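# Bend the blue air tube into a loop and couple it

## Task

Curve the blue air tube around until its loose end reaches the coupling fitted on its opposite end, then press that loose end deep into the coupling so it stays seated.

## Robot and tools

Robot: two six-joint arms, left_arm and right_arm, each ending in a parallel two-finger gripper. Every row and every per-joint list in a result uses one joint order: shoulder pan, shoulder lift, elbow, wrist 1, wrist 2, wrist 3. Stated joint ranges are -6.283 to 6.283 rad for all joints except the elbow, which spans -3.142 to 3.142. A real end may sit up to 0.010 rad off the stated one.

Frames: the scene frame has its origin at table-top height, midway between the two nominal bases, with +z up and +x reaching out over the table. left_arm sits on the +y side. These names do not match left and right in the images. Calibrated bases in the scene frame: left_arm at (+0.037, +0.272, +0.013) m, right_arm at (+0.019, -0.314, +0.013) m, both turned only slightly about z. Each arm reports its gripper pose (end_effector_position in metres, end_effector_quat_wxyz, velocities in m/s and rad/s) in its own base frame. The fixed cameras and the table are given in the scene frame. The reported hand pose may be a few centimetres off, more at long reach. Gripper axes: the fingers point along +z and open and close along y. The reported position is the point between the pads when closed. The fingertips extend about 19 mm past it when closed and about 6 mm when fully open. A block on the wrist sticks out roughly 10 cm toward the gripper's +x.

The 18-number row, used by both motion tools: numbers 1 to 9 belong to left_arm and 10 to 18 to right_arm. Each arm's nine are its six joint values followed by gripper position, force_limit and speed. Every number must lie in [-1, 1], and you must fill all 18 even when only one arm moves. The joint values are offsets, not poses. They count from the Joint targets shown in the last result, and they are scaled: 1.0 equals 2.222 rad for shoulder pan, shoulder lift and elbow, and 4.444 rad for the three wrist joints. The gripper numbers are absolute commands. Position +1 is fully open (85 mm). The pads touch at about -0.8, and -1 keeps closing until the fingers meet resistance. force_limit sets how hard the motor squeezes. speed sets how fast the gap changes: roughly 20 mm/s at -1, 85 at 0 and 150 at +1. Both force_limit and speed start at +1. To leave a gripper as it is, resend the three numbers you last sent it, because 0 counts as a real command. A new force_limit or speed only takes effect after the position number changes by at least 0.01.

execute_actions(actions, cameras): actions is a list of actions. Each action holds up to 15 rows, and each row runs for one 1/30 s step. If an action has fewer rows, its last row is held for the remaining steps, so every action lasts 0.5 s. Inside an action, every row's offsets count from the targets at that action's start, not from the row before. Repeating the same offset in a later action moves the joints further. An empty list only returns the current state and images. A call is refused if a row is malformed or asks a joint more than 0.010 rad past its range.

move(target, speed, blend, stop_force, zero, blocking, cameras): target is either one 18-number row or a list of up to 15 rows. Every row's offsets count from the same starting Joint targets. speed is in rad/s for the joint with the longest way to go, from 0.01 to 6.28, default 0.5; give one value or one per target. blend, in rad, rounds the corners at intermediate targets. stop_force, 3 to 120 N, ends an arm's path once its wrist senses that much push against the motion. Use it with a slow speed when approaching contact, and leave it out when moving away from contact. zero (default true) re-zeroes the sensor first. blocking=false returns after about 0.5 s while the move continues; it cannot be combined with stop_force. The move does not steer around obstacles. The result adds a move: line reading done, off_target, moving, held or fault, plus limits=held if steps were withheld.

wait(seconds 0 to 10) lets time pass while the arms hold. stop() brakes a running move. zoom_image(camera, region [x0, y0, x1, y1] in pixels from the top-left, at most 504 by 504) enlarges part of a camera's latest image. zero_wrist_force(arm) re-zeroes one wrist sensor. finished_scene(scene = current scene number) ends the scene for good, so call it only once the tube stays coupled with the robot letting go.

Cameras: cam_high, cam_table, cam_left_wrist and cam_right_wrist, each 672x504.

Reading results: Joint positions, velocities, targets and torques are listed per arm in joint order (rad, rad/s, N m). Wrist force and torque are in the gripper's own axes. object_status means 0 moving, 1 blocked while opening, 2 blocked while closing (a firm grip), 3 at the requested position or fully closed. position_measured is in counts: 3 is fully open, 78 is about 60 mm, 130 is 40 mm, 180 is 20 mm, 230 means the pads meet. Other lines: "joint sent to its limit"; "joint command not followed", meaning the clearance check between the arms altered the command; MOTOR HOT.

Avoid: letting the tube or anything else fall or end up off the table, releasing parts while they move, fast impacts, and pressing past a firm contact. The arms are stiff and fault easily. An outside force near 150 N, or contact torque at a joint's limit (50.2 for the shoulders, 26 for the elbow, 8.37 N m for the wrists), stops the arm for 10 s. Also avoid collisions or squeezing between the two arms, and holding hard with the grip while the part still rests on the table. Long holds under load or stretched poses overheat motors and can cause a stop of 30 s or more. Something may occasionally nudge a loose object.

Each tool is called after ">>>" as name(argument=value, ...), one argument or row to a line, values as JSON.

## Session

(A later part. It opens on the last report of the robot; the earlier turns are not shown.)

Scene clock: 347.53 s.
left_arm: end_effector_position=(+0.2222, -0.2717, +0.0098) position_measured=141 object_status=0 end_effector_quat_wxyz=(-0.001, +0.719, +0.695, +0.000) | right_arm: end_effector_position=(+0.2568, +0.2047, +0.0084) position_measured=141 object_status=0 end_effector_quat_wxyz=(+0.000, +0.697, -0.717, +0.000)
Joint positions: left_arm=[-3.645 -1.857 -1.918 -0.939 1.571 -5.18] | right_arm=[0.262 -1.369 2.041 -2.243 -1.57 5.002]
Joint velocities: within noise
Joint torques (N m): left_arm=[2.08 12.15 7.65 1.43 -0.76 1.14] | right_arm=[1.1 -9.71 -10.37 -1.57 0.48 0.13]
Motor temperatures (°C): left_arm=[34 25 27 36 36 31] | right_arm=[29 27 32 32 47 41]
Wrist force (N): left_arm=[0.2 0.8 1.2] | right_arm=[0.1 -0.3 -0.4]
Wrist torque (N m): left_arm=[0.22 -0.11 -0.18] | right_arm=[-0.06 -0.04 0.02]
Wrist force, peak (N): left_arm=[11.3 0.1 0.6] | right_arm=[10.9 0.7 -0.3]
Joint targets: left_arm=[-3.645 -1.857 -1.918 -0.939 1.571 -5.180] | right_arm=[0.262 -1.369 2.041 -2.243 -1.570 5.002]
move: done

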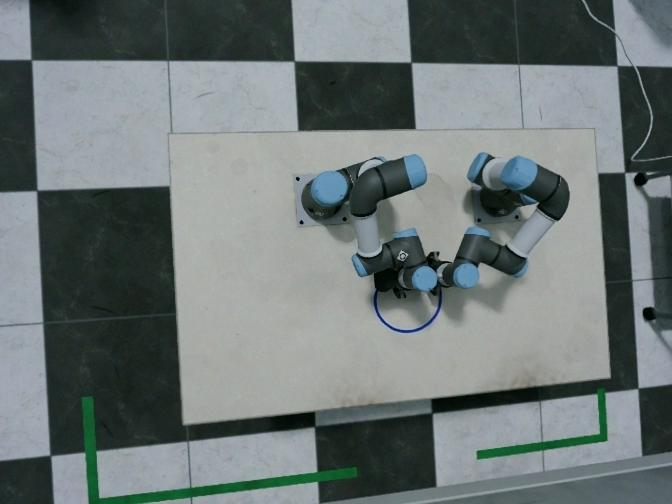

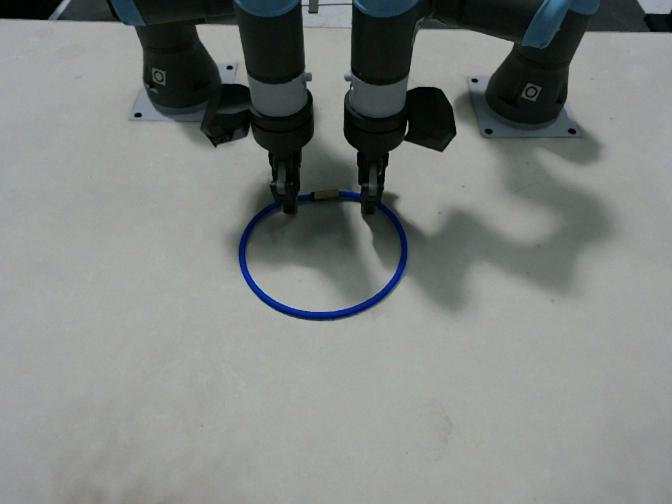

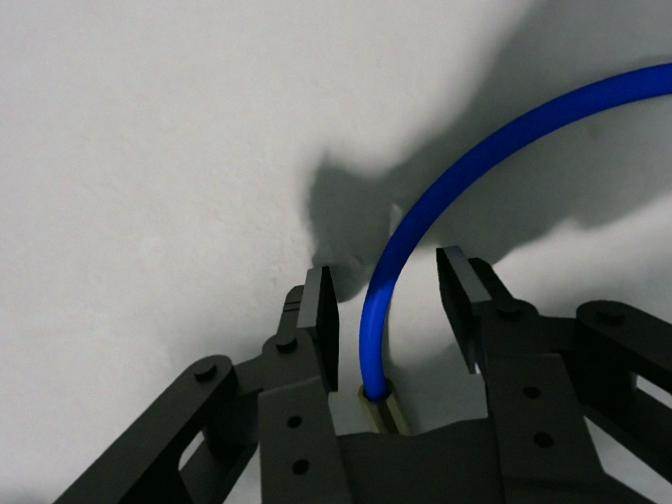

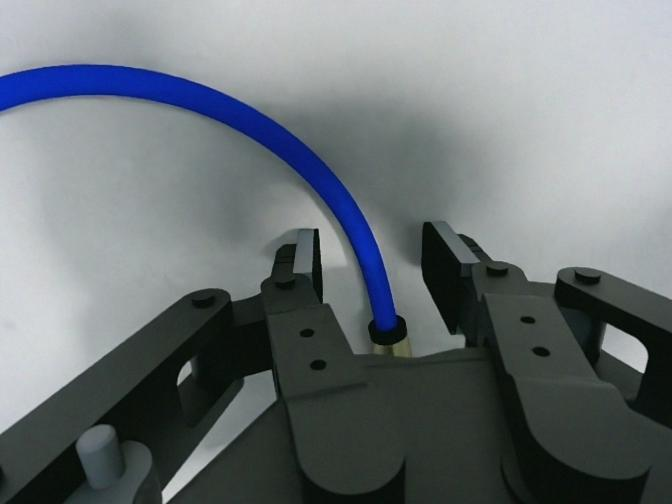

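>>> move(
  target=[0,0.0410,0.0492,-0.0450,0,0,-0.1,-0.3,-1,0,-0.0454,-0.0505,0.0480,0,0,-0.1,-0.3,-1],
  speed=0.25,
)

>>> zoom_image(
  camera="cam_table",
  region=[280, 170, 400, 260],
)

Scene clock: 351.43 s.
left_arm: end_effector_position=(+0.2224, -0.2718, +0.0518) position_measured=141 object_status=3 end_effector_quat_wxyz=(+0.000, +0.719, +0.695, +0.000) | right_arm: end_effector_position=(+0.2568, +0.2047, +0.0503) position_measured=141 object_status=3 end_effector_quat_wxyz=(+0.000, +0.697, -0.717, +0.000)
Joint positions: left_arm=[-3.645 -1.766 -1.809 -1.139 1.571 -5.18] | right_arm=[0.262 -1.47 1.929 -2.03 -1.57 5.002]
Joint velocities: within noise
Joint torques (N m): left_arm=[1.7 14.46 11.48 1.21 -0.96 1.12] | right_arm=[-1.09 -16.01 -12.31 -1.08 0.5 0.14]
Motor temperatures (°C): left_arm=[34 25 27 36 36 31] | right_arm=[29 27 32 32 47 41]
Wrist force (N): left_arm=[-0.2 0.8 1.0] | right_arm=[0.3 -0.3 -0.5]
Wrist torque (N m): left_arm=[0.21 -0.05 -0.18] | right_arm=[-0.06 -0.07 0.02]
Wrist force, peak (N): left_arm=[0.1 0.5 1.7] | right_arm=[0.3 -0.3 -0.8]
Joint targets: left_arm=[-3.645 -1.766 -1.809 -1.139 1.571 -5.180] | right_arm=[0.262 -1.470 1.929 -2.030 -1.570 5.002]
move: done

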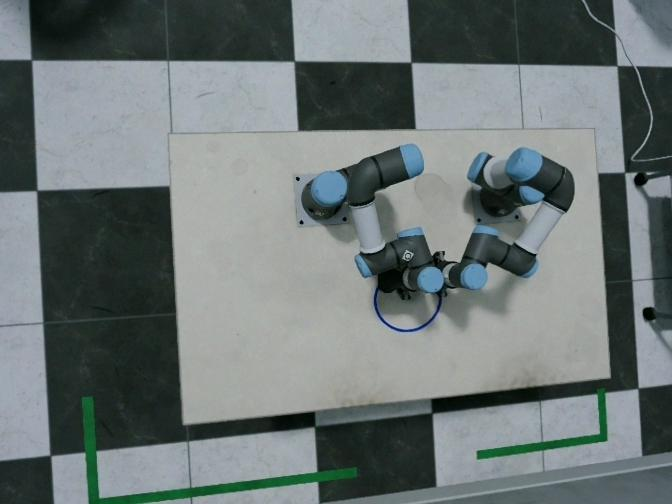

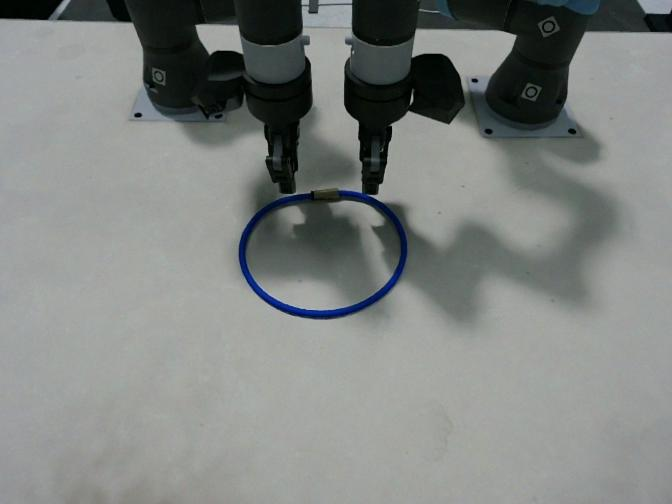

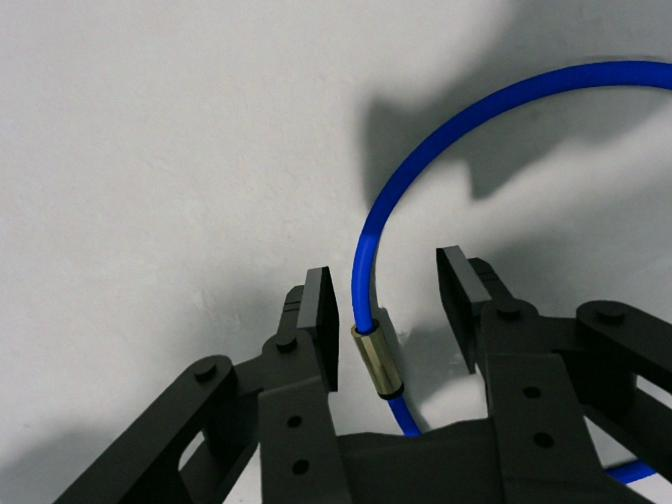

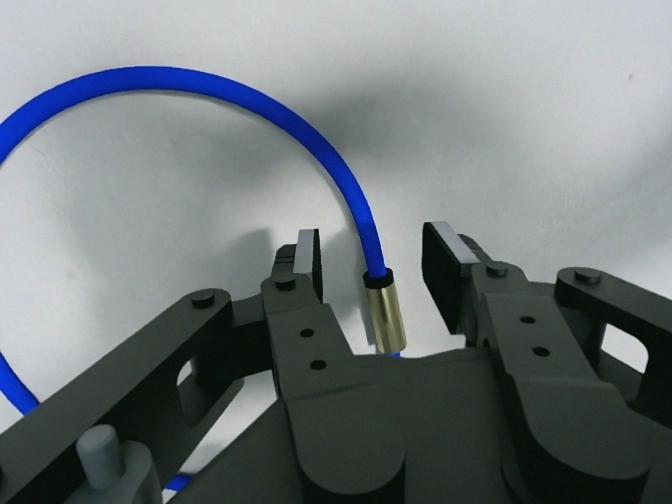

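Scaled by 4.200 from the camera's 672x504 image, which has a finer 960x720 frame.

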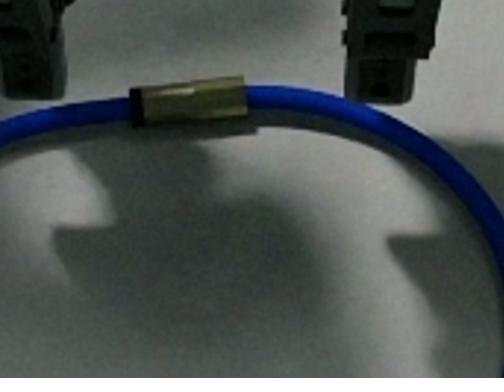

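>>> finished_scene(
  scene=1,
)

The scene is finished: the task was done.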